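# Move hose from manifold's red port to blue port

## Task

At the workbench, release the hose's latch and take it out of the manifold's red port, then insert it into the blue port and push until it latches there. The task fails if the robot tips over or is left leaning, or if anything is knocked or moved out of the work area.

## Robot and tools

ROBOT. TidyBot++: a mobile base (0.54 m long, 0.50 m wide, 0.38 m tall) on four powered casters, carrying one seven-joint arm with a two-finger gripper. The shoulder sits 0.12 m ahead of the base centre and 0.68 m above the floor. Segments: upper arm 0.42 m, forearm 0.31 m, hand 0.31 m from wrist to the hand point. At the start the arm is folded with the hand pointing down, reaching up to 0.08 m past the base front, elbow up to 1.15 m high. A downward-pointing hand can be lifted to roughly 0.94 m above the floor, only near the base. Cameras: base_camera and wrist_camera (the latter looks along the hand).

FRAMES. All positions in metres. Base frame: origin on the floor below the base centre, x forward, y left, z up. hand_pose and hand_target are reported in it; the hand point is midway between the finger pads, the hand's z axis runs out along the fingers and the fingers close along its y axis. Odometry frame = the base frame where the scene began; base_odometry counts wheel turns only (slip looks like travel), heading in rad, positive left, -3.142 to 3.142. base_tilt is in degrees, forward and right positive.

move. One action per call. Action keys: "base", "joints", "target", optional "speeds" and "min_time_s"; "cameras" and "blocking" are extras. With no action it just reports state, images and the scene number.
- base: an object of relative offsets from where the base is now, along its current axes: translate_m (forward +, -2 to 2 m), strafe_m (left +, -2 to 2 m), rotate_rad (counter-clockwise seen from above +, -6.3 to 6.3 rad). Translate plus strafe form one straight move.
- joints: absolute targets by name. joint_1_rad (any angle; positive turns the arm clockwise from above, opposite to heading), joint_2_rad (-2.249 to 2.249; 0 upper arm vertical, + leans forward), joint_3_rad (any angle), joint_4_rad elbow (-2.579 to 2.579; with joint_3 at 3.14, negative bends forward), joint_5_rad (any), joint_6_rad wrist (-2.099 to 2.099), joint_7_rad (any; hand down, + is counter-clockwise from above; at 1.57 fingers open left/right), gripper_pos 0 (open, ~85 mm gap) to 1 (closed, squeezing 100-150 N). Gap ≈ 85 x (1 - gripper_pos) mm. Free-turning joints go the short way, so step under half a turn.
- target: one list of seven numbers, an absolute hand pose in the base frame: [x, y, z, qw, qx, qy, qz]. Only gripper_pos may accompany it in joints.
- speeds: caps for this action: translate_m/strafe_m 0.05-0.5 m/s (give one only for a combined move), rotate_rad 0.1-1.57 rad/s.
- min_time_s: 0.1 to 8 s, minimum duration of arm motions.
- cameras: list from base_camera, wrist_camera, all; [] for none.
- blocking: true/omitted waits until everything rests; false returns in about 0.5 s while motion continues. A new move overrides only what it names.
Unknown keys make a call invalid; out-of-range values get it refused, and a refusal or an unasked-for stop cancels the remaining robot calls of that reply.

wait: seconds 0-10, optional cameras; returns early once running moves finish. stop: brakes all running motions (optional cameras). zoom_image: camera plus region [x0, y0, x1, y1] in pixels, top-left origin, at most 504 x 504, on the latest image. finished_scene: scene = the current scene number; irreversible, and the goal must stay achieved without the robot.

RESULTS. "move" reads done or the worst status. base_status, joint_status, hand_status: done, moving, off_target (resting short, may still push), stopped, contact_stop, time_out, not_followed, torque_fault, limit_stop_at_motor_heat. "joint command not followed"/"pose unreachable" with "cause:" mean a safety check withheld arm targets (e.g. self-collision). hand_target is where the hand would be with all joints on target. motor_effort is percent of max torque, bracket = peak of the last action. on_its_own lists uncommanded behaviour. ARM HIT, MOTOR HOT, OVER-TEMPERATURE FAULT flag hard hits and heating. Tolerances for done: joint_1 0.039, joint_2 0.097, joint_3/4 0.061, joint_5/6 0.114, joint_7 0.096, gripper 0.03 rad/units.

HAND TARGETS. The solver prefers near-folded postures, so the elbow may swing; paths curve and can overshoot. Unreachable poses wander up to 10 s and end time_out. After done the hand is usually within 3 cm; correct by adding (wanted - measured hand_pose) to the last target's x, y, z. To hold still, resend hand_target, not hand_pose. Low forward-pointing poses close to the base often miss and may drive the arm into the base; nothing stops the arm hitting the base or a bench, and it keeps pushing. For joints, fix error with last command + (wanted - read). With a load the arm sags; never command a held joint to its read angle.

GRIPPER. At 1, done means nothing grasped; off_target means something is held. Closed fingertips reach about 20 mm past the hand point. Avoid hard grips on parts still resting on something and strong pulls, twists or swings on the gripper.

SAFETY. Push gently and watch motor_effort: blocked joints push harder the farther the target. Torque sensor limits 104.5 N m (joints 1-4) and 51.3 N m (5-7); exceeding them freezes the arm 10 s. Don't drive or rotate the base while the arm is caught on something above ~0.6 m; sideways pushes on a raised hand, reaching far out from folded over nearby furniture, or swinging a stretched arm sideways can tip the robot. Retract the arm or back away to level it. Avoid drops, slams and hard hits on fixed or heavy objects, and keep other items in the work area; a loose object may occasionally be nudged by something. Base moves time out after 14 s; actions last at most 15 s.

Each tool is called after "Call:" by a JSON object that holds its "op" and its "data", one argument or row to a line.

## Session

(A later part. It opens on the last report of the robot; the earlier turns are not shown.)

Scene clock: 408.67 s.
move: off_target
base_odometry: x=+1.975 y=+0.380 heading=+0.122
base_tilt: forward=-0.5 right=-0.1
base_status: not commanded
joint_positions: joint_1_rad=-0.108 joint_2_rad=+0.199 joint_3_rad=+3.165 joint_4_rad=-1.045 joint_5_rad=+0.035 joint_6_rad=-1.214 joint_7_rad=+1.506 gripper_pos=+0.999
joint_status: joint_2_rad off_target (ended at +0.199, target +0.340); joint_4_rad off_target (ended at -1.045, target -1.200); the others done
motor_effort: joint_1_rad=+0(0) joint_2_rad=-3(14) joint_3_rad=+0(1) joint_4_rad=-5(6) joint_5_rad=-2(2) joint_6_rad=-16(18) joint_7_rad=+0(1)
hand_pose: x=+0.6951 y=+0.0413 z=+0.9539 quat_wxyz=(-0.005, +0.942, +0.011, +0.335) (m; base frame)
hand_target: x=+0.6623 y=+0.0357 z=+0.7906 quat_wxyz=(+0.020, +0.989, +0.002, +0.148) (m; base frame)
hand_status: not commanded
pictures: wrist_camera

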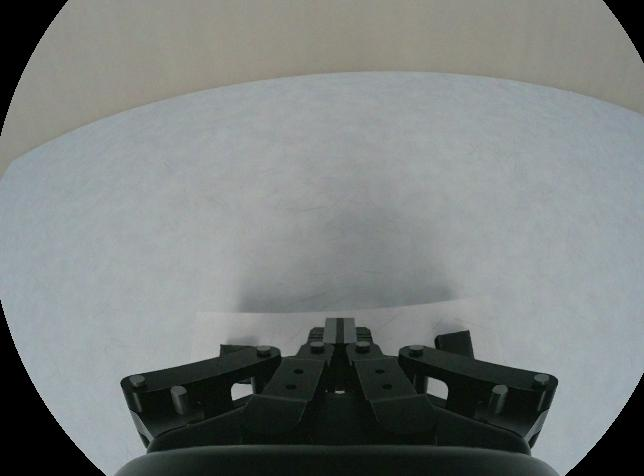

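Call:
{"op": "move", "data": {
  "joints": {"joint_2_rad": 0.18, "joint_4_rad": -0.97, "joint_6_rad": -1.23},
  "min_time_s": 1
}}

Call:
{"op": "move", "data": {
  "target": [0.47, 0.03, 0.99, 0, 0.8434, 0, 0.5373],
  "min_time_s": 1.5,
  "cameras": ["wrist_camera"]
}}

Call:
{"op": "zoom_image", "data": {
  "camera": "wrist_camera",
  "region": [220, 210, 440, 360]
}}

Scene clock: 418.23 s.
move: done
base_odometry: x=+1.975 y=+0.380 heading=+0.122
base_tilt: forward=-0.5 right=-0.1
base_status: not commanded
joint_positions: joint_1_rad=-0.108 joint_2_rad=+0.199 joint_3_rad=+3.165 joint_4_rad=-0.990 joint_5_rad=+0.035 joint_6_rad=-1.229 joint_7_rad=+1.506 gripper_pos=+0.999
joint_status: all done
motor_effort: joint_1_rad=+0(0) joint_2_rad=-25(27) joint_3_rad=+1(1) joint_4_rad=+17(18) joint_5_rad=-1(2) joint_6_rad=+6(17) joint_7_rad=+0(1)
hand_pose: x=+0.6988 y=+0.0417 z=+0.9783 quat_wxyz=(-0.007, +0.935, +0.010, +0.354) (m; base frame)
hand_target: x=+0.6950 y=+0.0392 z=+0.9994 quat_wxyz=(-0.003, +0.928, -0.002, +0.373) (m; base frame)
hand_status: not commanded
pictures: none

Scene clock: 420.67 s.
move: done
base_odometry: x=+1.975 y=+0.380 heading=+0.122
base_tilt: forward=-0.5 right=-0.1
base_status: not commanded
joint_positions: joint_1_rad=+0.036 joint_2_rad=-0.568 joint_3_rad=+3.047 joint_4_rad=-1.832 joint_5_rad=+0.035 joint_6_rad=-0.772 joint_7_rad=+1.506 gripper_pos=+0.999
joint_status: not commanded
motor_effort: joint_1_rad=+0(0) joint_2_rad=-1(27) joint_3_rad=+1(2) joint_4_rad=+18(19) joint_5_rad=-1(1) joint_6_rad=+8(9) joint_7_rad=-1(1)
hand_pose: x=+0.4693 y=+0.0248 z=+0.9908 quat_wxyz=(+0.010, +0.851, +0.009, +0.525) (m; base frame)
hand_target: x=+0.4700 y=+0.0300 z=+0.9900 quat_wxyz=(+0.000, +0.843, +0.000, +0.537) (m; base frame)
hand_status: done (0.005 m and 2.2 deg from the pose sent, 0.229 m and 23.5 deg at the start)
pictures: wrist_camera

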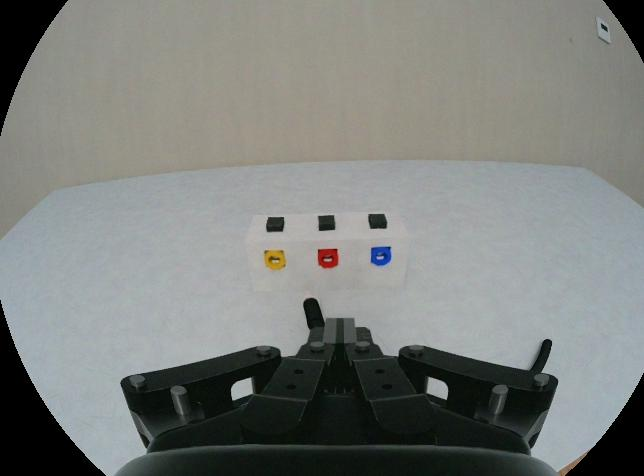

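Scaled by 2.291.

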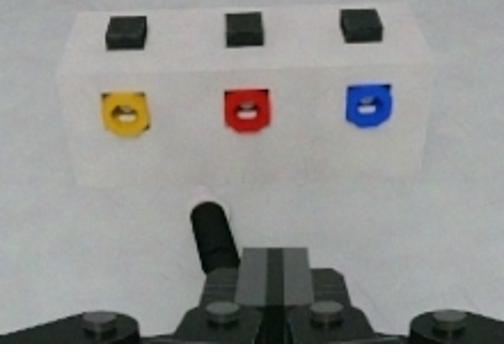

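Call:
{"op": "move", "data": {
  "joints": {"gripper_pos": 0.0},
  "target": [0.40, 0.03, 1.03, 0, 0.8829, 0, 0.4695],
  "min_time_s": 1.5,
  "cameras": ["wrist_camera"]
}}

Call:
{"op": "zoom_image", "data": {
  "camera": "wrist_camera",
  "region": [220, 180, 520, 400]
}}

Scene clock: 429.33 s.
move: done
base_odometry: x=+1.975 y=+0.380 heading=+0.122
base_tilt: forward=-0.5 right=-0.1
base_status: not commanded
joint_positions: joint_1_rad=+0.036 joint_2_rad=-0.583 joint_3_rad=+3.047 joint_4_rad=-1.590 joint_5_rad=+0.035 joint_6_rad=-1.137 joint_7_rad=+1.506 gripper_pos=+0.000
joint_status: all done
motor_effort: joint_1_rad=+0(0) joint_2_rad=+1(2) joint_3_rad=+1(2) joint_4_rad=+17(19) joint_5_rad=+0(1) joint_6_rad=+8(9) joint_7_rad=-1(1)
hand_pose: x=+0.4136 y=+0.0223 z=+1.0310 quat_wxyz=(+0.015, +0.878, +0.002, +0.478) (m; base frame)
hand_target: x=+0.4000 y=+0.0300 z=+1.0300 quat_wxyz=(+0.000, +0.883, +0.000, +0.470) (m; base frame)
hand_status: done (0.016 m and 2.1 deg from the pose sent, 0.080 m and 7.5 deg at the start)
pictures: wrist_camera

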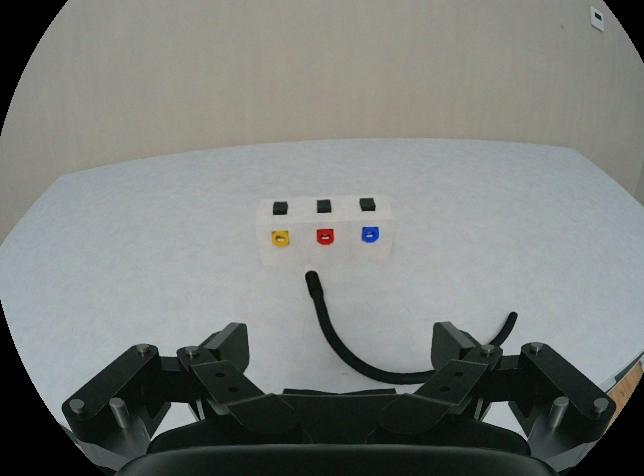

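Scaled by 1.680.

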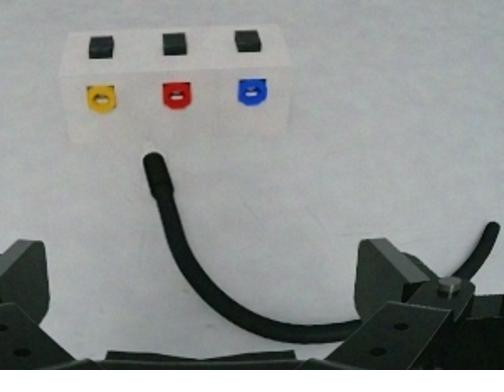

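Call:
{"op": "zoom_image", "data": {
  "camera": "wrist_camera",
  "region": [245, 185, 405, 305]
}}

Scaled by 3.150.

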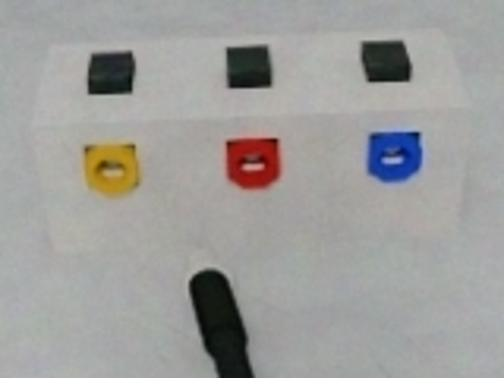

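Call:
{"op": "move", "data": {
  "base": {"rotate_rad": 0.07},
  "cameras": ["all"]
}}

Call:
{"op": "zoom_image", "data": {
  "camera": "wrist_camera",
  "region": [250, 180, 430, 315]
}}

Scene clock: 543.23 s.
move: done
base_odometry: x=+1.975 y=+0.380 heading=+0.191
base_tilt: forward=-0.5 right=-0.1
base_status: done
joint_positions: joint_1_rad=+0.036 joint_2_rad=-0.583 joint_3_rad=+3.047 joint_4_rad=-1.590 joint_5_rad=+0.034 joint_6_rad=-1.138 joint_7_rad=+1.506 gripper_pos=+0.000
joint_status: not commanded
motor_effort: joint_1_rad=+0(1) joint_2_rad=+1(2) joint_3_rad=+2(3) joint_4_rad=+17(17) joint_5_rad=-1(1) joint_6_rad=+6(9) joint_7_rad=+0(1)
hand_pose: x=+0.4135 y=+0.0226 z=+1.0308 quat_wxyz=(+0.014, +0.878, +0.002, +0.478) (m; base frame)
hand_target: x=+0.4000 y=+0.0300 z=+1.0300 quat_wxyz=(+0.000, +0.883, +0.000, +0.470) (m; base frame)
hand_status: not commanded
pictures: base_camera, wrist_camera

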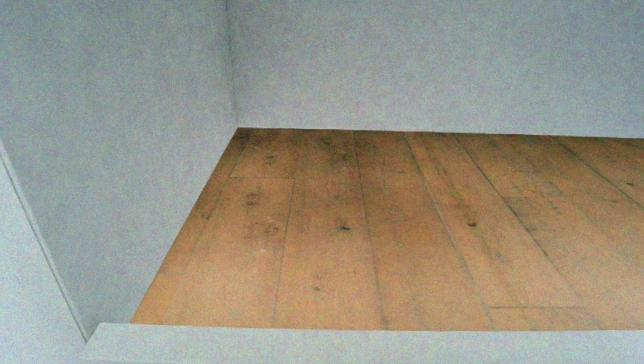

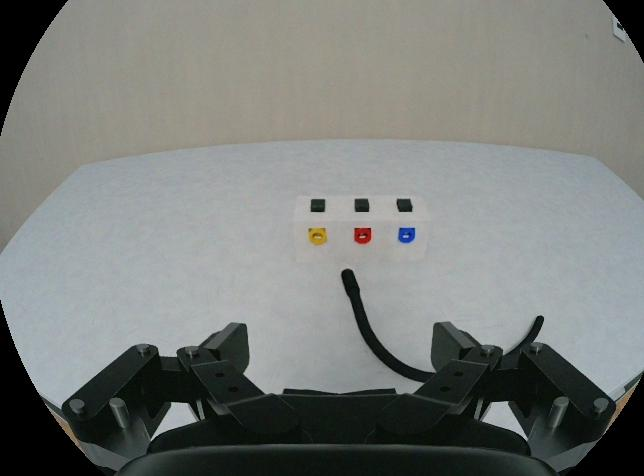

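Scaled by 2.800.

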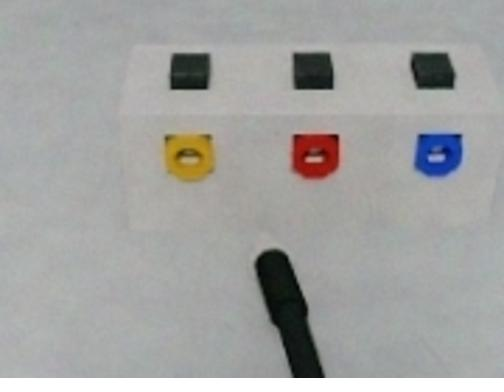

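Call:
{"op": "zoom_image", "data": {
  "camera": "wrist_camera",
  "region": [380, 180, 450, 280]
}}

Call:
{"op": "zoom_image", "data": {
  "camera": "wrist_camera",
  "region": [280, 180, 350, 280]
}}

Scaled by 5.040.

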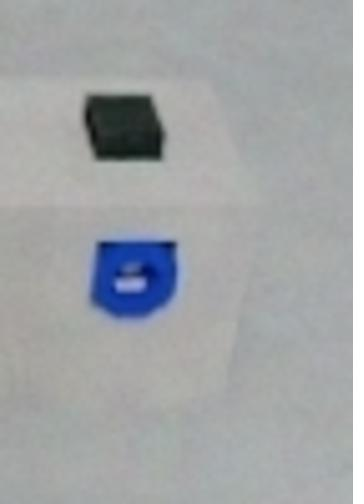

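Scaled by 5.040.

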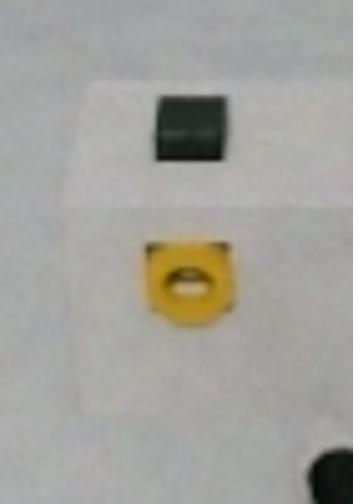

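Call:
{"op": "move", "data": {
  "target": [0.605, -0.002, 0.975, 0, 0.9397, 0, 0.342],
  "min_time_s": 2,
  "cameras": ["wrist_camera"]
}}

Call:
{"op": "zoom_image", "data": {
  "camera": "wrist_camera",
  "region": [220, 200, 460, 380]
}}

Scene clock: 598.67 s.
move: done
base_odometry: x=+1.975 y=+0.380 heading=+0.191
base_tilt: forward=-0.5 right=-0.1
base_status: not commanded
joint_positions: joint_1_rad=+0.002 joint_2_rad=-0.028 joint_3_rad=+3.157 joint_4_rad=-1.249 joint_5_rad=+0.033 joint_6_rad=-1.187 joint_7_rad=+1.534 gripper_pos=+0.000
joint_status: not commanded
motor_effort: joint_1_rad=+0(0) joint_2_rad=-18(20) joint_3_rad=+0(2) joint_4_rad=+17(18) joint_5_rad=-1(1) joint_6_rad=+6(8) joint_7_rad=+0(1)
hand_pose: x=+0.6108 y=-0.0168 z=+0.9794 quat_wxyz=(+0.013, +0.933, -0.025, +0.359) (m; base frame)
hand_target: x=+0.6050 y=-0.0020 z=+0.9750 quat_wxyz=(+0.000, +0.940, +0.000, +0.342) (m; base frame)
hand_status: done (0.016 m and 3.8 deg from the pose sent, 0.201 m and 17.2 deg at the start)
pictures: wrist_camera

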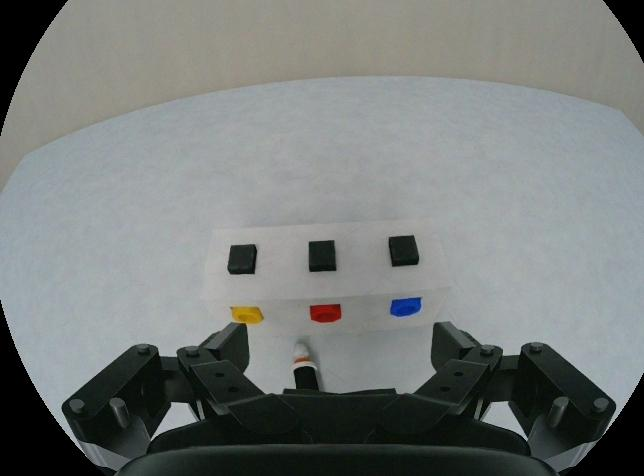

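Scaled by 2.100.

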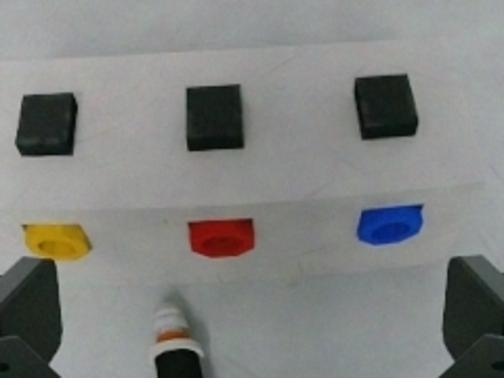

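Call:
{"op": "move", "data": {
  "joints": {"joint_1_rad": -0.055, "joint_2_rad": -0.065, "joint_4_rad": -1.43, "joint_5_rad": -0.035, "joint_6_rad": -1.06, "joint_7_rad": 1.608},
  "min_time_s": 2,
  "cameras": ["wrist_camera"]
}}

Call:
{"op": "zoom_image", "data": {
  "camera": "wrist_camera",
  "region": [220, 220, 460, 400]
}}

Scene clock: 645.37 s.
move: done
base_odometry: x=+1.975 y=+0.380 heading=+0.191
base_tilt: forward=-0.5 right=-0.1
base_status: not commanded
joint_positions: joint_1_rad=-0.036 joint_2_rad=-0.032 joint_3_rad=+3.157 joint_4_rad=-1.401 joint_5_rad=+0.005 joint_6_rad=-1.105 joint_7_rad=+1.561 gripper_pos=+0.000
joint_status: all done
motor_effort: joint_1_rad=+0(1) joint_2_rad=-17(19) joint_3_rad=+0(1) joint_4_rad=+18(18) joint_5_rad=-1(2) joint_6_rad=+5(7) joint_7_rad=+0(2)
hand_pose: x=+0.6065 y=+0.0098 z=+0.9211 quat_wxyz=(-0.003, +0.945, +0.005, +0.328) (m; base frame)
hand_target: x=+0.6037 y=+0.0233 z=+0.9314 quat_wxyz=(-0.016, +0.936, +0.027, +0.351) (m; base frame)
hand_status: not commanded
pictures: wrist_camera

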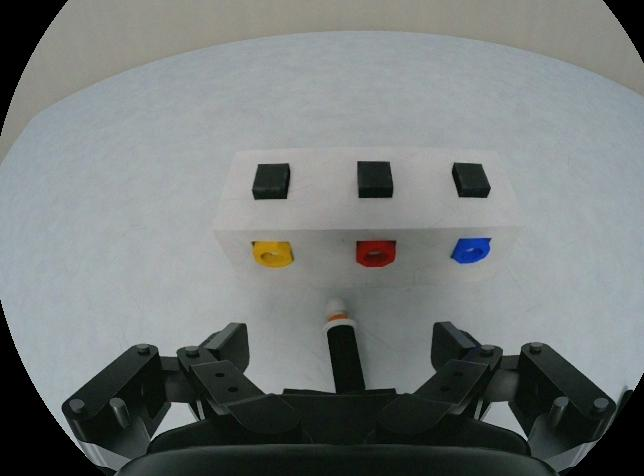

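Scaled by 2.100.

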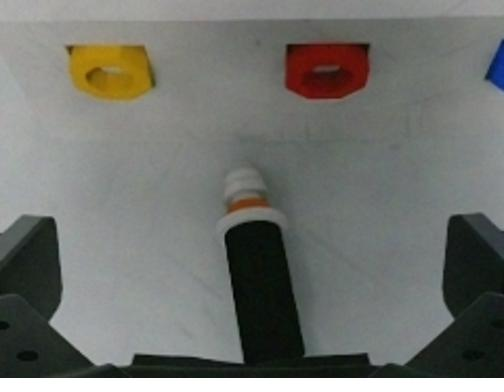

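Call:
{"op": "move", "data": {
  "joints": {"joint_2_rad": -0.08, "joint_4_rad": -1.507, "joint_6_rad": -0.998},
  "min_time_s": 2,
  "cameras": ["wrist_camera"]
}}

Call:
{"op": "zoom_image", "data": {
  "camera": "wrist_camera",
  "region": [220, 220, 460, 400]
}}

Scene clock: 672.40 s.
move: done
base_odometry: x=+1.975 y=+0.380 heading=+0.191
base_tilt: forward=-0.5 right=-0.1
base_status: not commanded
joint_positions: joint_1_rad=-0.036 joint_2_rad=-0.047 joint_3_rad=+3.157 joint_4_rad=-1.476 joint_5_rad=+0.005 joint_6_rad=-1.043 joint_7_rad=+1.561 gripper_pos=+0.000
joint_status: all done
motor_effort: joint_1_rad=+0(0) joint_2_rad=-17(19) joint_3_rad=+1(1) joint_4_rad=+17(19) joint_5_rad=-1(2) joint_6_rad=+5(7) joint_7_rad=+0(1)
hand_pose: x=+0.6038 y=+0.0098 z=+0.9025 quat_wxyz=(-0.003, +0.944, +0.005, +0.329) (m; base frame)
hand_target: x=+0.6008 y=+0.0228 z=+0.9117 quat_wxyz=(-0.016, +0.936, +0.026, +0.351) (m; base frame)
hand_status: not commanded
pictures: wrist_camera

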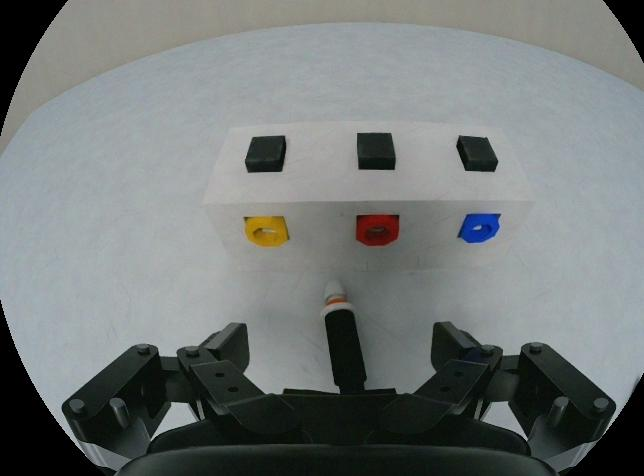

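Scaled by 2.100.

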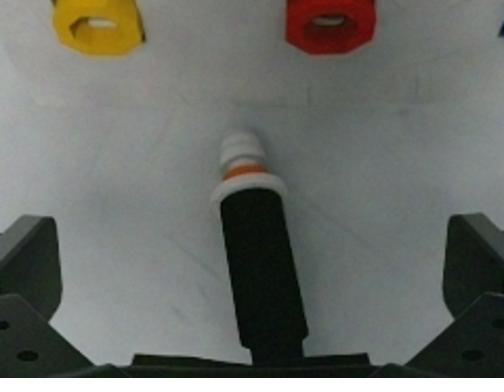

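Call:
{"op": "move", "data": {
  "joints": {"joint_2_rad": -0.076, "joint_4_rad": -1.5245, "joint_6_rad": -0.978},
  "min_time_s": 1
}}

Scene clock: 698.00 s.
move: done
base_odometry: x=+1.975 y=+0.380 heading=+0.191
base_tilt: forward=-0.5 right=-0.1
base_status: not commanded
joint_positions: joint_1_rad=-0.036 joint_2_rad=-0.047 joint_3_rad=+3.157 joint_4_rad=-1.493 joint_5_rad=+0.005 joint_6_rad=-1.022 joint_7_rad=+1.561 gripper_pos=+0.000
joint_status: all done
motor_effort: joint_1_rad=+0(1) joint_2_rad=-17(18) joint_3_rad=+1(1) joint_4_rad=+18(19) joint_5_rad=-1(2) joint_6_rad=+5(7) joint_7_rad=+0(1)
hand_pose: x=+0.6053 y=+0.0099 z=+0.8978 quat_wxyz=(-0.003, +0.944, +0.005, +0.330) (m; base frame)
hand_target: x=+0.6031 y=+0.0228 z=+0.9049 quat_wxyz=(-0.016, +0.936, +0.025, +0.350) (m; base frame)
hand_status: not commanded
pictures: none

Call:
{"op": "move", "data": {
  "joints": {"gripper_pos": 0.7},
  "cameras": ["wrist_camera"]
}}

Call:
{"op": "zoom_image", "data": {
  "camera": "wrist_camera",
  "region": [250, 240, 430, 375]
}}

Scene clock: 702.90 s.
move: done
base_odometry: x=+1.975 y=+0.380 heading=+0.191
base_tilt: forward=-0.5 right=-0.1
base_status: not commanded
joint_positions: joint_1_rad=-0.036 joint_2_rad=-0.047 joint_3_rad=+3.157 joint_4_rad=-1.493 joint_5_rad=+0.005 joint_6_rad=-1.022 joint_7_rad=+1.561 gripper_pos=+0.700
joint_status: all done
motor_effort: joint_1_rad=+0(1) joint_2_rad=-17(18) joint_3_rad=+0(1) joint_4_rad=+17(18) joint_5_rad=-1(1) joint_6_rad=+5(7) joint_7_rad=+0(1)
hand_pose: x=+0.6054 y=+0.0099 z=+0.8979 quat_wxyz=(-0.003, +0.944, +0.005, +0.330) (m; base frame)
hand_target: x=+0.6031 y=+0.0228 z=+0.9049 quat_wxyz=(-0.016, +0.936, +0.025, +0.350) (m; base frame)
hand_status: not commanded
pictures: wrist_camera

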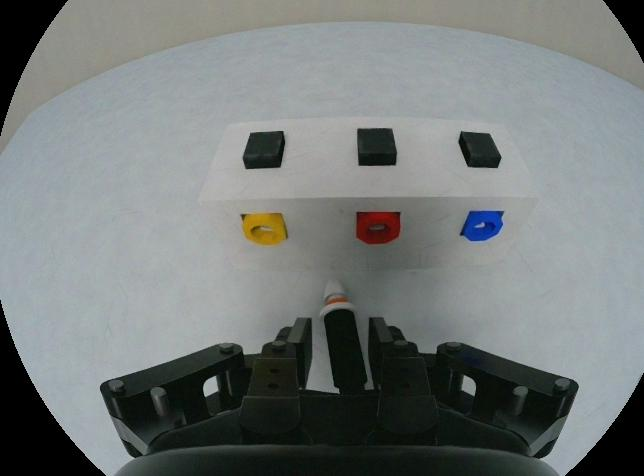

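Scaled by 2.800.

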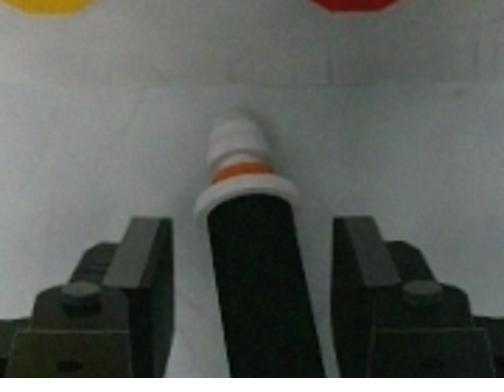

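Call:
{"op": "move", "data": {
  "joints": {"gripper_pos": 0.83},
  "cameras": ["wrist_camera"]
}}

Call:
{"op": "zoom_image", "data": {
  "camera": "wrist_camera",
  "region": [250, 240, 430, 375]
}}

Scene clock: 716.13 s.
move: done
base_odometry: x=+1.975 y=+0.380 heading=+0.191
base_tilt: forward=-0.5 right=-0.1
base_status: not commanded
joint_positions: joint_1_rad=-0.036 joint_2_rad=-0.047 joint_3_rad=+3.157 joint_4_rad=-1.493 joint_5_rad=+0.005 joint_6_rad=-1.022 joint_7_rad=+1.561 gripper_pos=+0.828
joint_status: all done
motor_effort: joint_1_rad=+0(0) joint_2_rad=-18(18) joint_3_rad=+0(1) joint_4_rad=+18(18) joint_5_rad=-1(2) joint_6_rad=+6(6) joint_7_rad=+0(1)
hand_pose: x=+0.6054 y=+0.0098 z=+0.8979 quat_wxyz=(-0.003, +0.944, +0.005, +0.330) (m; base frame)
hand_target: x=+0.6031 y=+0.0228 z=+0.9049 quat_wxyz=(-0.016, +0.936, +0.025, +0.350) (m; base frame)
hand_status: not commanded
pictures: wrist_camera

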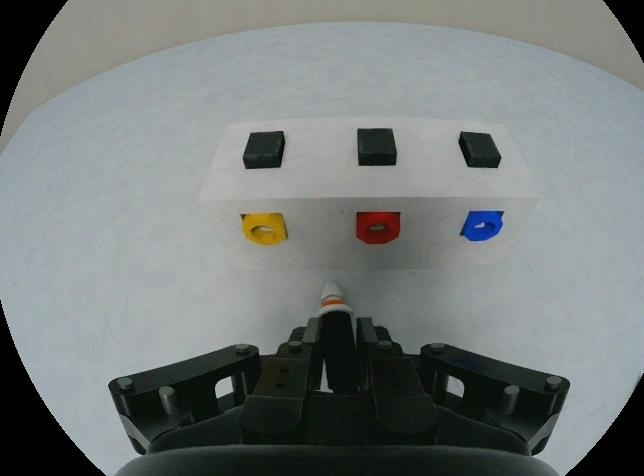

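Scaled by 2.800.

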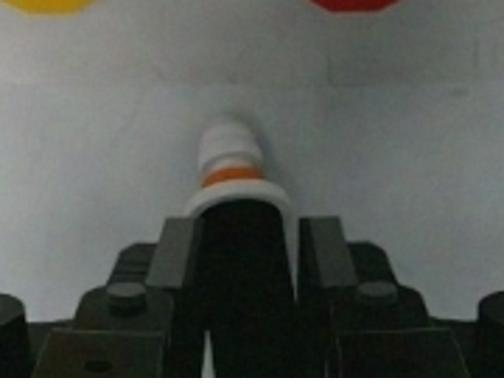

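Call:
{"op": "move", "data": {
  "joints": {"gripper_pos": 0.9},
  "cameras": ["wrist_camera"]
}}

Call:
{"op": "zoom_image", "data": {
  "camera": "wrist_camera",
  "region": [250, 240, 430, 375]
}}

Scene clock: 724.90 s.
move: done
base_odometry: x=+1.975 y=+0.380 heading=+0.191
base_tilt: forward=-0.5 right=-0.1
base_status: not commanded
joint_positions: joint_1_rad=-0.038 joint_2_rad=-0.059 joint_3_rad=+3.157 joint_4_rad=-1.495 joint_5_rad=+0.002 joint_6_rad=-1.009 joint_7_rad=+1.561 gripper_pos=+0.900
joint_status: all done
motor_effort: joint_1_rad=+0(1) joint_2_rad=-15(17) joint_3_rad=+0(1) joint_4_rad=+16(18) joint_5_rad=-1(2) joint_6_rad=+5(6) joint_7_rad=+0(1)
hand_pose: x=+0.6055 y=+0.0114 z=+0.9052 quat_wxyz=(-0.005, +0.940, +0.006, +0.341) (m; base frame)
hand_target: x=+0.6031 y=+0.0228 z=+0.9049 quat_wxyz=(-0.016, +0.936, +0.025, +0.350) (m; base frame)
hand_status: not commanded
pictures: wrist_camera

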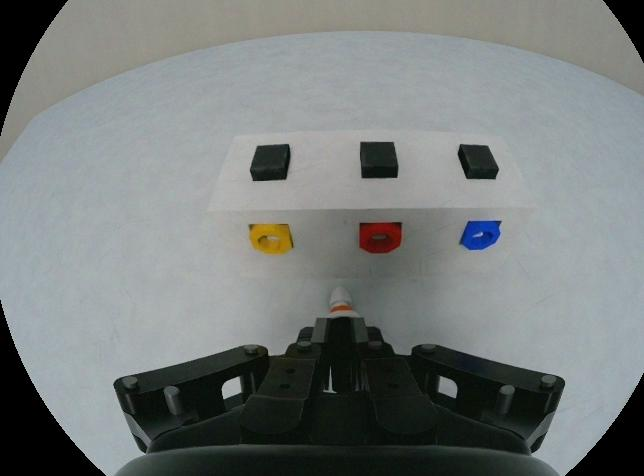

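Scaled by 2.800.

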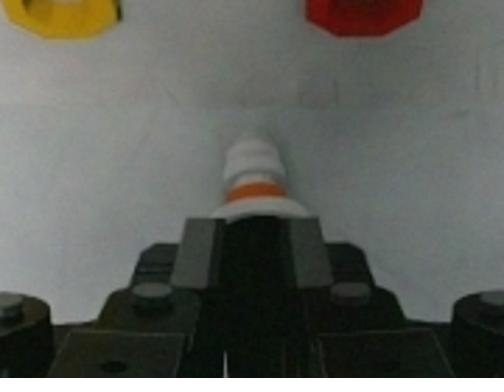

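Call:
{"op": "move", "data": {
  "joints": {"gripper_pos": 0.62},
  "cameras": ["wrist_camera"]
}}

Call:
{"op": "zoom_image", "data": {
  "camera": "wrist_camera",
  "region": [250, 240, 430, 400]
}}

Scene clock: 736.70 s.
move: done
base_odometry: x=+1.975 y=+0.380 heading=+0.191
base_tilt: forward=-0.5 right=-0.1
base_status: not commanded
joint_positions: joint_1_rad=-0.038 joint_2_rad=-0.059 joint_3_rad=+3.157 joint_4_rad=-1.498 joint_5_rad=+0.002 joint_6_rad=-1.009 joint_7_rad=+1.561 gripper_pos=+0.620
joint_status: all done
motor_effort: joint_1_rad=+0(0) joint_2_rad=-17(17) joint_3_rad=+0(1) joint_4_rad=+18(18) joint_5_rad=-1(2) joint_6_rad=+5(7) joint_7_rad=+0(1)
hand_pose: x=+0.6049 y=+0.0114 z=+0.9036 quat_wxyz=(-0.005, +0.940, +0.006, +0.340) (m; base frame)
hand_target: x=+0.6031 y=+0.0228 z=+0.9049 quat_wxyz=(-0.016, +0.936, +0.025, +0.350) (m; base frame)
hand_status: not commanded
pictures: wrist_camera

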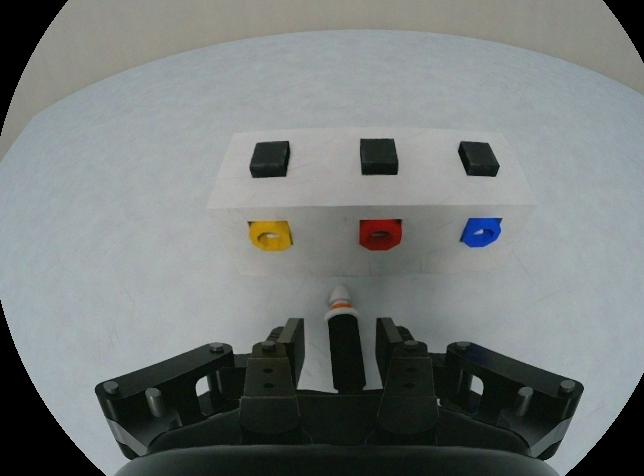

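Scaled by 2.800.

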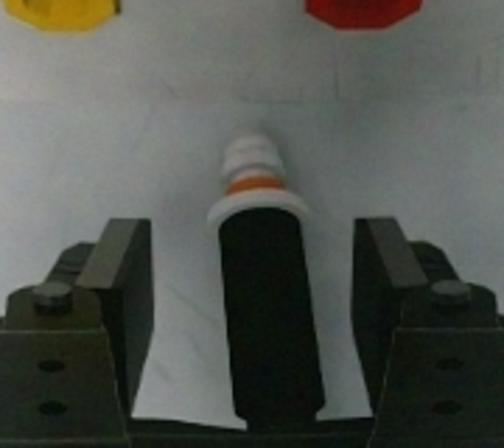

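Call:
{"op": "move", "data": {
  "joints": {"joint_2_rad": -0.072, "joint_4_rad": -1.552, "joint_6_rad": -0.952},
  "min_time_s": 1.5,
  "cameras": ["wrist_camera"]
}}

Call:
{"op": "zoom_image", "data": {
  "camera": "wrist_camera",
  "region": [250, 240, 430, 400]
}}

Scene clock: 749.50 s.
move: done
base_odometry: x=+1.975 y=+0.380 heading=+0.191
base_tilt: forward=-0.5 right=-0.1
base_status: not commanded
joint_positions: joint_1_rad=-0.038 joint_2_rad=-0.059 joint_3_rad=+3.157 joint_4_rad=-1.521 joint_5_rad=+0.002 joint_6_rad=-0.996 joint_7_rad=+1.561 gripper_pos=+0.620
joint_status: all done
motor_effort: joint_1_rad=+0(0) joint_2_rad=-17(19) joint_3_rad=+0(1) joint_4_rad=+18(19) joint_5_rad=-1(2) joint_6_rad=+6(7) joint_7_rad=+0(1)
hand_pose: x=+0.6034 y=+0.0114 z=+0.8947 quat_wxyz=(-0.005, +0.942, +0.006, +0.335) (m; base frame)
hand_target: x=+0.6045 y=+0.0227 z=+0.8940 quat_wxyz=(-0.016, +0.937, +0.025, +0.347) (m; base frame)
hand_status: not commanded
pictures: wrist_camera

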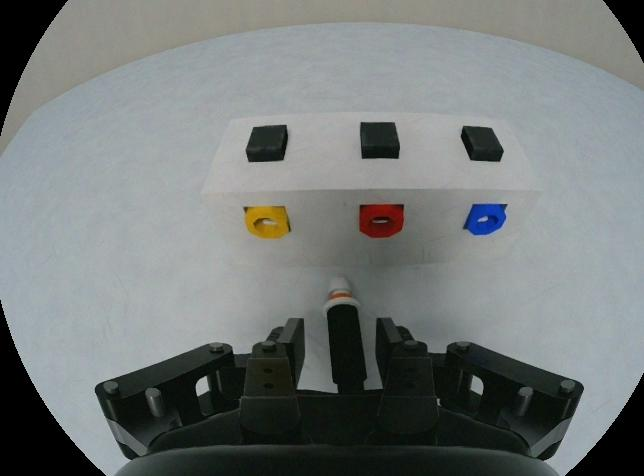

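Scaled by 2.800.

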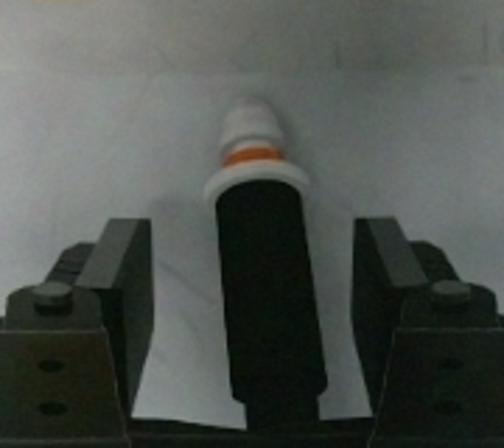

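Call:
{"op": "move", "data": {
  "joints": {"joint_2_rad": -0.068, "joint_4_rad": -1.57, "joint_6_rad": -0.934},
  "min_time_s": 1.5
}}

Call:
{"op": "move", "data": {
  "joints": {"joint_2_rad": -0.064, "joint_4_rad": -1.588, "joint_6_rad": -0.916},
  "min_time_s": 1.5,
  "cameras": ["wrist_camera"]
}}

Call:
{"op": "zoom_image", "data": {
  "camera": "wrist_camera",
  "region": [250, 240, 430, 400]
}}

Scene clock: 758.93 s.
move: done
base_odometry: x=+1.975 y=+0.380 heading=+0.191
base_tilt: forward=-0.5 right=-0.1
base_status: not commanded
joint_positions: joint_1_rad=-0.038 joint_2_rad=-0.059 joint_3_rad=+3.157 joint_4_rad=-1.538 joint_5_rad=+0.002 joint_6_rad=-0.979 joint_7_rad=+1.561 gripper_pos=+0.620
joint_status: all done
motor_effort: joint_1_rad=+0(0) joint_2_rad=-17(18) joint_3_rad=+1(1) joint_4_rad=+18(19) joint_5_rad=-2(2) joint_6_rad=+5(7) joint_7_rad=+0(1)
hand_pose: x=+0.6039 y=+0.0114 z=+0.8892 quat_wxyz=(-0.005, +0.942, +0.006, +0.335) (m; base frame)
hand_target: x=+0.6058 y=+0.0227 z=+0.8864 quat_wxyz=(-0.016, +0.938, +0.025, +0.346) (m; base frame)
hand_status: not commanded
pictures: none

Scene clock: 760.73 s.
move: done
base_odometry: x=+1.975 y=+0.380 heading=+0.191
base_tilt: forward=-0.5 right=-0.1
base_status: not commanded
joint_positions: joint_1_rad=-0.038 joint_2_rad=-0.059 joint_3_rad=+3.157 joint_4_rad=-1.555 joint_5_rad=+0.002 joint_6_rad=-0.960 joint_7_rad=+1.561 gripper_pos=+0.620
joint_status: all done
motor_effort: joint_1_rad=+0(0) joint_2_rad=-17(18) joint_3_rad=+1(1) joint_4_rad=+18(19) joint_5_rad=-1(2) joint_6_rad=+6(7) joint_7_rad=+0(1)
hand_pose: x=+0.6048 y=+0.0115 z=+0.8843 quat_wxyz=(-0.005, +0.942, +0.006, +0.336) (m; base frame)
hand_target: x=+0.6069 y=+0.0226 z=+0.8788 quat_wxyz=(-0.016, +0.939, +0.024, +0.344) (m; base frame)
hand_status: not commanded
pictures: wrist_camera

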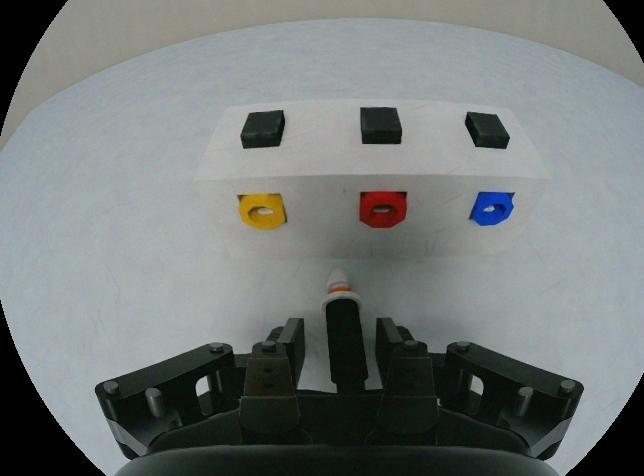

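Scaled by 2.800.

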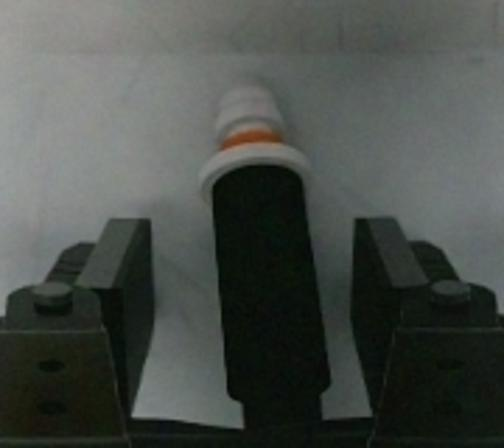

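Call:
{"op": "move", "data": {
  "joints": {"gripper_pos": 0.83}
}}

Call:
{"op": "move", "data": {
  "joints": {"gripper_pos": 0.9},
  "cameras": ["wrist_camera"]
}}

Call:
{"op": "zoom_image", "data": {
  "camera": "wrist_camera",
  "region": [250, 240, 430, 400]
}}

Scene clock: 796.20 s.
move: done
base_odometry: x=+1.975 y=+0.380 heading=+0.191
base_tilt: forward=-0.5 right=-0.1
base_status: not commanded
joint_positions: joint_1_rad=-0.038 joint_2_rad=-0.059 joint_3_rad=+3.159 joint_4_rad=-1.555 joint_5_rad=+0.002 joint_6_rad=-0.957 joint_7_rad=+1.561 gripper_pos=+0.828
joint_status: all done
motor_effort: joint_1_rad=-1(1) joint_2_rad=-16(17) joint_3_rad=+0(1) joint_4_rad=+17(18) joint_5_rad=-2(2) joint_6_rad=+5(6) joint_7_rad=-1(1)
hand_pose: x=+0.6057 y=+0.0106 z=+0.8850 quat_wxyz=(-0.005, +0.941, +0.005, +0.338) (m; base frame)
hand_target: x=+0.6069 y=+0.0226 z=+0.8788 quat_wxyz=(-0.016, +0.939, +0.024, +0.344) (m; base frame)
hand_status: not commanded
pictures: none

Scene clock: 796.67 s.
move: off_target
base_odometry: x=+1.975 y=+0.380 heading=+0.191
base_tilt: forward=-0.5 right=-0.1
base_status: not commanded
joint_positions: joint_1_rad=-0.038 joint_2_rad=-0.059 joint_3_rad=+3.159 joint_4_rad=-1.555 joint_5_rad=+0.002 joint_6_rad=-0.955 joint_7_rad=+1.561 gripper_pos=+0.859
joint_status: gripper_pos off_target (ended at +0.859, target +0.900)
motor_effort: joint_1_rad=+0(1) joint_2_rad=-16(17) joint_3_rad=+0(1) joint_4_rad=+17(17) joint_5_rad=-1(2) joint_6_rad=+6(6) joint_7_rad=+0(1)
hand_pose: x=+0.6059 y=+0.0106 z=+0.8851 quat_wxyz=(-0.005, +0.941, +0.005, +0.338) (m; base frame)
hand_target: x=+0.6069 y=+0.0226 z=+0.8788 quat_wxyz=(-0.016, +0.939, +0.024, +0.344) (m; base frame)
hand_status: not commanded
pictures: wrist_camera

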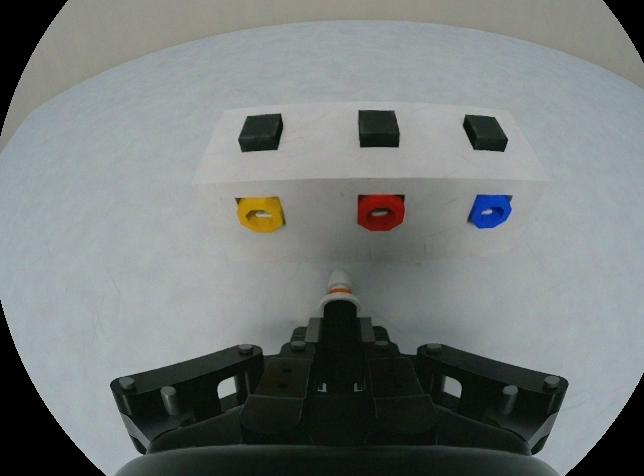

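Scaled by 2.800.

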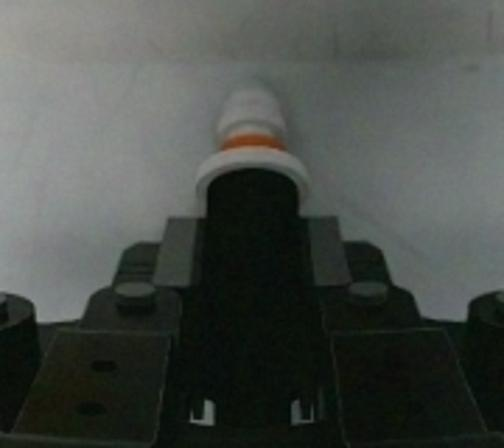

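Call:
{"op": "move", "data": {
  "joints": {"joint_2_rad": -0.04, "joint_4_rad": -1.415, "joint_6_rad": -1.105},
  "min_time_s": 2
}}

Call:
{"op": "move", "data": {
  "joints": {"gripper_pos": 1.0},
  "cameras": ["wrist_camera"]
}}

Call:
{"op": "zoom_image", "data": {
  "camera": "wrist_camera",
  "region": [250, 240, 430, 400]
}}

Scene clock: 830.73 s.
move: done
base_odometry: x=+1.975 y=+0.380 heading=+0.191
base_tilt: forward=-0.5 right=-0.1
base_status: not commanded
joint_positions: joint_1_rad=-0.038 joint_2_rad=-0.059 joint_3_rad=+3.159 joint_4_rad=-1.434 joint_5_rad=+0.002 joint_6_rad=-1.060 joint_7_rad=+1.561 gripper_pos=+0.859
joint_status: all done
motor_effort: joint_1_rad=+0(0) joint_2_rad=-17(18) joint_3_rad=+0(1) joint_4_rad=+17(20) joint_5_rad=-1(2) joint_6_rad=+7(7) joint_7_rad=+0(1)
hand_pose: x=+0.6049 y=+0.0105 z=+0.9260 quat_wxyz=(-0.005, +0.938, +0.005, +0.346) (m; base frame)
hand_target: x=+0.6016 y=+0.0237 z=+0.9180 quat_wxyz=(-0.016, +0.945, +0.028, +0.325) (m; base frame)
hand_status: not commanded
pictures: none

Scene clock: 831.27 s.
move: off_target
base_odometry: x=+1.975 y=+0.380 heading=+0.191
base_tilt: forward=-0.5 right=-0.1
base_status: not commanded
joint_positions: joint_1_rad=-0.038 joint_2_rad=-0.059 joint_3_rad=+3.159 joint_4_rad=-1.434 joint_5_rad=+0.002 joint_6_rad=-1.060 joint_7_rad=+1.561 gripper_pos=+0.859
joint_status: gripper_pos off_target (ended at +0.859, target +1.000)
motor_effort: joint_1_rad=+0(0) joint_2_rad=-17(18) joint_3_rad=+1(1) joint_4_rad=+18(18) joint_5_rad=-1(1) joint_6_rad=+6(7) joint_7_rad=+0(1)
hand_pose: x=+0.6048 y=+0.0105 z=+0.9260 quat_wxyz=(-0.005, +0.938, +0.005, +0.346) (m; base frame)
hand_target: x=+0.6016 y=+0.0237 z=+0.9180 quat_wxyz=(-0.016, +0.945, +0.028, +0.325) (m; base frame)
hand_status: not commanded
pictures: wrist_camera

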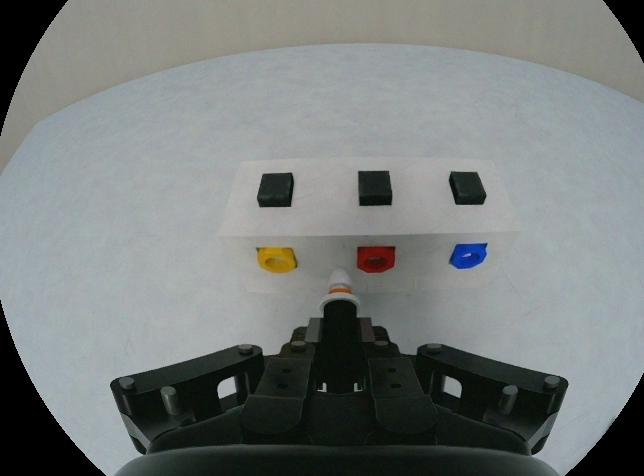

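Scaled by 2.800.

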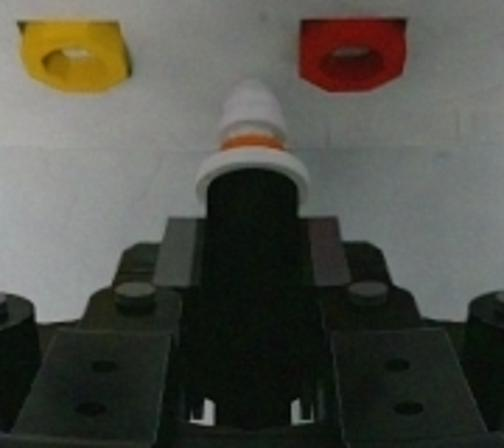

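Call:
{"op": "move", "data": {
  "base": {"translate_m": -0.015, "strafe_m": -0.0726},
  "speeds": {"translate_m": 0.08},
  "joints": {"joint_4_rad": -1.478},
  "cameras": ["wrist_camera"]
}}

Call:
{"op": "zoom_image", "data": {
  "camera": "wrist_camera",
  "region": [230, 210, 450, 400]
}}

Scene clock: 918.90 s.
move: done
base_odometry: x=+1.974 y=+0.306 heading=+0.192
base_tilt: forward=-0.5 right=-0.1
base_status: done
joint_positions: joint_1_rad=-0.041 joint_2_rad=-0.055 joint_3_rad=+3.163 joint_4_rad=-1.460 joint_5_rad=+0.000 joint_6_rad=-1.063 joint_7_rad=+1.561 gripper_pos=+0.859
joint_status: all done
motor_effort: joint_1_rad=+0(1) joint_2_rad=-17(18) joint_3_rad=+0(2) joint_4_rad=+18(19) joint_5_rad=-1(2) joint_6_rad=+6(7) joint_7_rad=+0(1)
hand_pose: x=+0.6002 y=+0.0104 z=+0.9106 quat_wxyz=(-0.005, +0.944, +0.005, +0.331) (m; base frame)
hand_target: x=+0.5890 y=+0.0234 z=+0.8869 quat_wxyz=(-0.016, +0.955, +0.027, +0.295) (m; base frame)
hand_status: not commanded
pictures: wrist_camera

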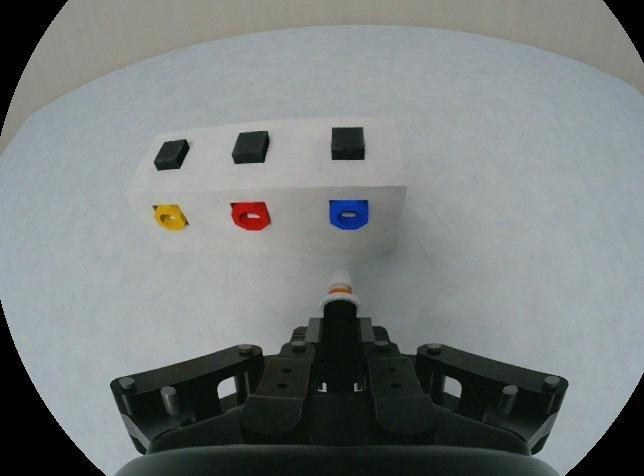

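Scaled by 2.291.

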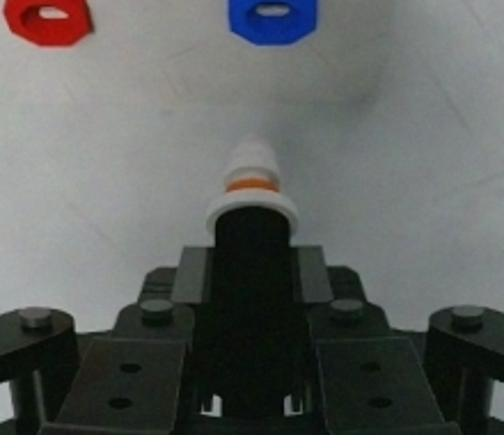

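Call:
{"op": "move", "data": {
  "base": {"translate_m": 0.012, "strafe_m": -0.0055},
  "speeds": {"translate_m": 0.08},
  "joints": {"joint_4_rad": -1.4245},
  "cameras": ["wrist_camera"]
}}

Call:
{"op": "zoom_image", "data": {
  "camera": "wrist_camera",
  "region": [250, 200, 430, 350]
}}

Scene clock: 952.57 s.
move: done
base_odometry: x=+1.987 y=+0.302 heading=+0.191
base_tilt: forward=-0.5 right=-0.1
base_status: done
joint_positions: joint_1_rad=-0.041 joint_2_rad=-0.046 joint_3_rad=+3.165 joint_4_rad=-1.434 joint_5_rad=+0.000 joint_6_rad=-1.065 joint_7_rad=+1.561 gripper_pos=+0.859
joint_status: all done
motor_effort: joint_1_rad=+0(1) joint_2_rad=-18(20) joint_3_rad=+1(1) joint_4_rad=+18(20) joint_5_rad=-1(2) joint_6_rad=+6(7) joint_7_rad=+0(1)
hand_pose: x=+0.6069 y=+0.0099 z=+0.9189 quat_wxyz=(-0.005, +0.941, +0.004, +0.338) (m; base frame)
hand_target: x=+0.5999 y=+0.0236 z=+0.9132 quat_wxyz=(-0.016, +0.947, +0.028, +0.320) (m; base frame)
hand_status: not commanded
pictures: wrist_camera

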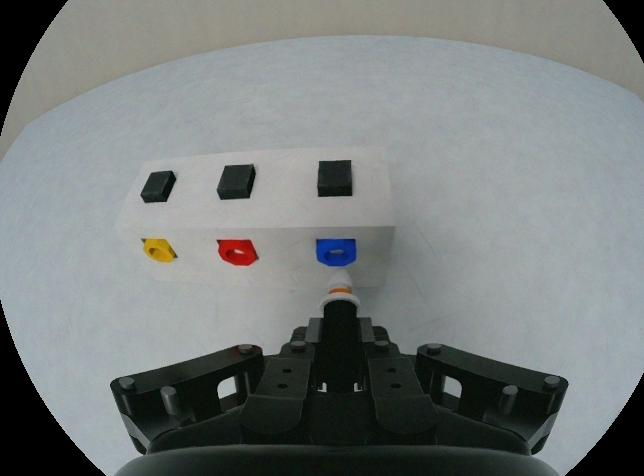

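Scaled by 2.800.

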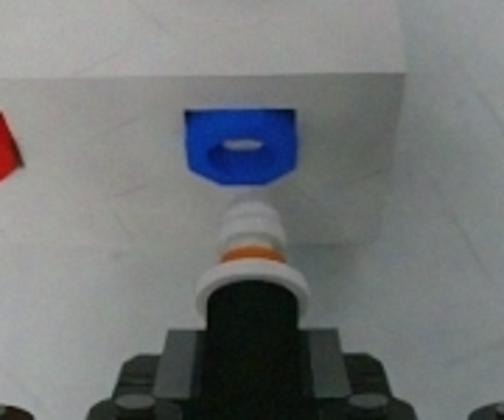

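Call:
{"op": "move", "data": {
  "base": {"translate_m": 0.009, "strafe_m": 0.002},
  "speeds": {"translate_m": 0.05},
  "cameras": ["wrist_camera"]
}}

Call:
{"op": "zoom_image", "data": {
  "camera": "wrist_camera",
  "region": [280, 210, 400, 310]
}}

Scene clock: 972.57 s.
move: done
base_odometry: x=+1.996 y=+0.306 heading=+0.191
base_tilt: forward=-0.5 right=-0.1
base_status: done
joint_positions: joint_1_rad=-0.042 joint_2_rad=-0.046 joint_3_rad=+3.165 joint_4_rad=-1.434 joint_5_rad=-0.001 joint_6_rad=-1.074 joint_7_rad=+1.561 gripper_pos=+0.859
joint_status: not commanded
motor_effort: joint_1_rad=+0(1) joint_2_rad=-18(21) joint_3_rad=+0(1) joint_4_rad=+18(19) joint_5_rad=-1(2) joint_6_rad=+6(12) joint_7_rad=+0(1)
hand_pose: x=+0.6047 y=+0.0102 z=+0.9170 quat_wxyz=(-0.005, +0.943, +0.004, +0.333) (m; base frame)
hand_target: x=+0.5999 y=+0.0236 z=+0.9132 quat_wxyz=(-0.016, +0.947, +0.028, +0.320) (m; base frame)
hand_status: not commanded
pictures: wrist_camera

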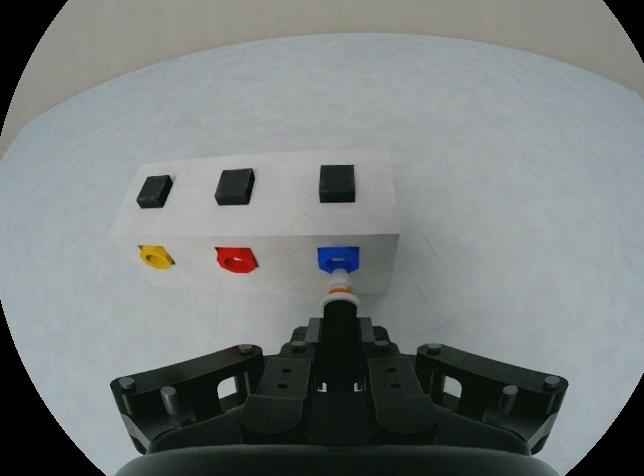

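Scaled by 4.200.

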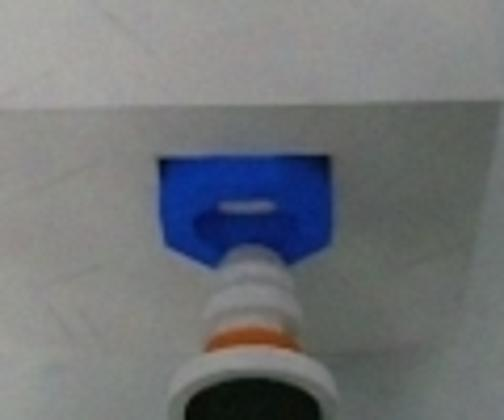

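Call:
{"op": "move", "data": {
  "base": {"translate_m": 0.007},
  "speeds": {"translate_m": 0.05},
  "cameras": ["wrist_camera"]
}}

Call:
{"op": "zoom_image", "data": {
  "camera": "wrist_camera",
  "region": [280, 210, 400, 310]
}}

Scene clock: 992.27 s.
move: done
base_odometry: x=+2.003 y=+0.307 heading=+0.191
base_tilt: forward=-0.5 right=-0.1
base_status: done
joint_positions: joint_1_rad=-0.042 joint_2_rad=-0.051 joint_3_rad=+3.165 joint_4_rad=-1.434 joint_5_rad=-0.003 joint_6_rad=-1.093 joint_7_rad=+1.561 gripper_pos=+0.859
joint_status: not commanded
motor_effort: joint_1_rad=+0(1) joint_2_rad=-15(18) joint_3_rad=+1(2) joint_4_rad=+18(19) joint_5_rad=-1(1) joint_6_rad=+8(12) joint_7_rad=+0(1)
hand_pose: x=+0.5988 y=+0.0108 z=+0.9157 quat_wxyz=(-0.006, +0.945, +0.004, +0.326) (m; base frame)
hand_target: x=+0.5999 y=+0.0236 z=+0.9132 quat_wxyz=(-0.016, +0.947, +0.028, +0.320) (m; base frame)
hand_status: not commanded
pictures: wrist_camera

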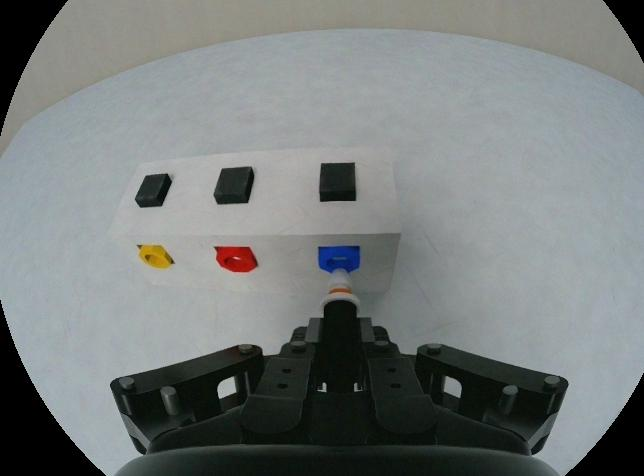

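Scaled by 4.200.

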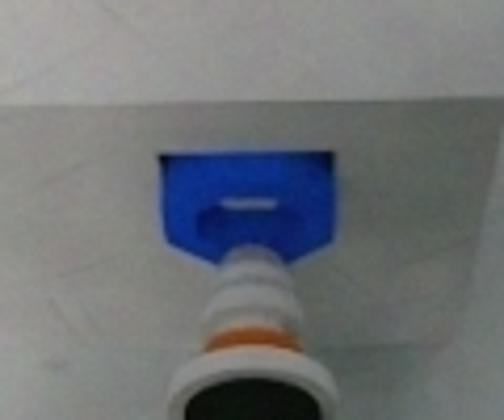

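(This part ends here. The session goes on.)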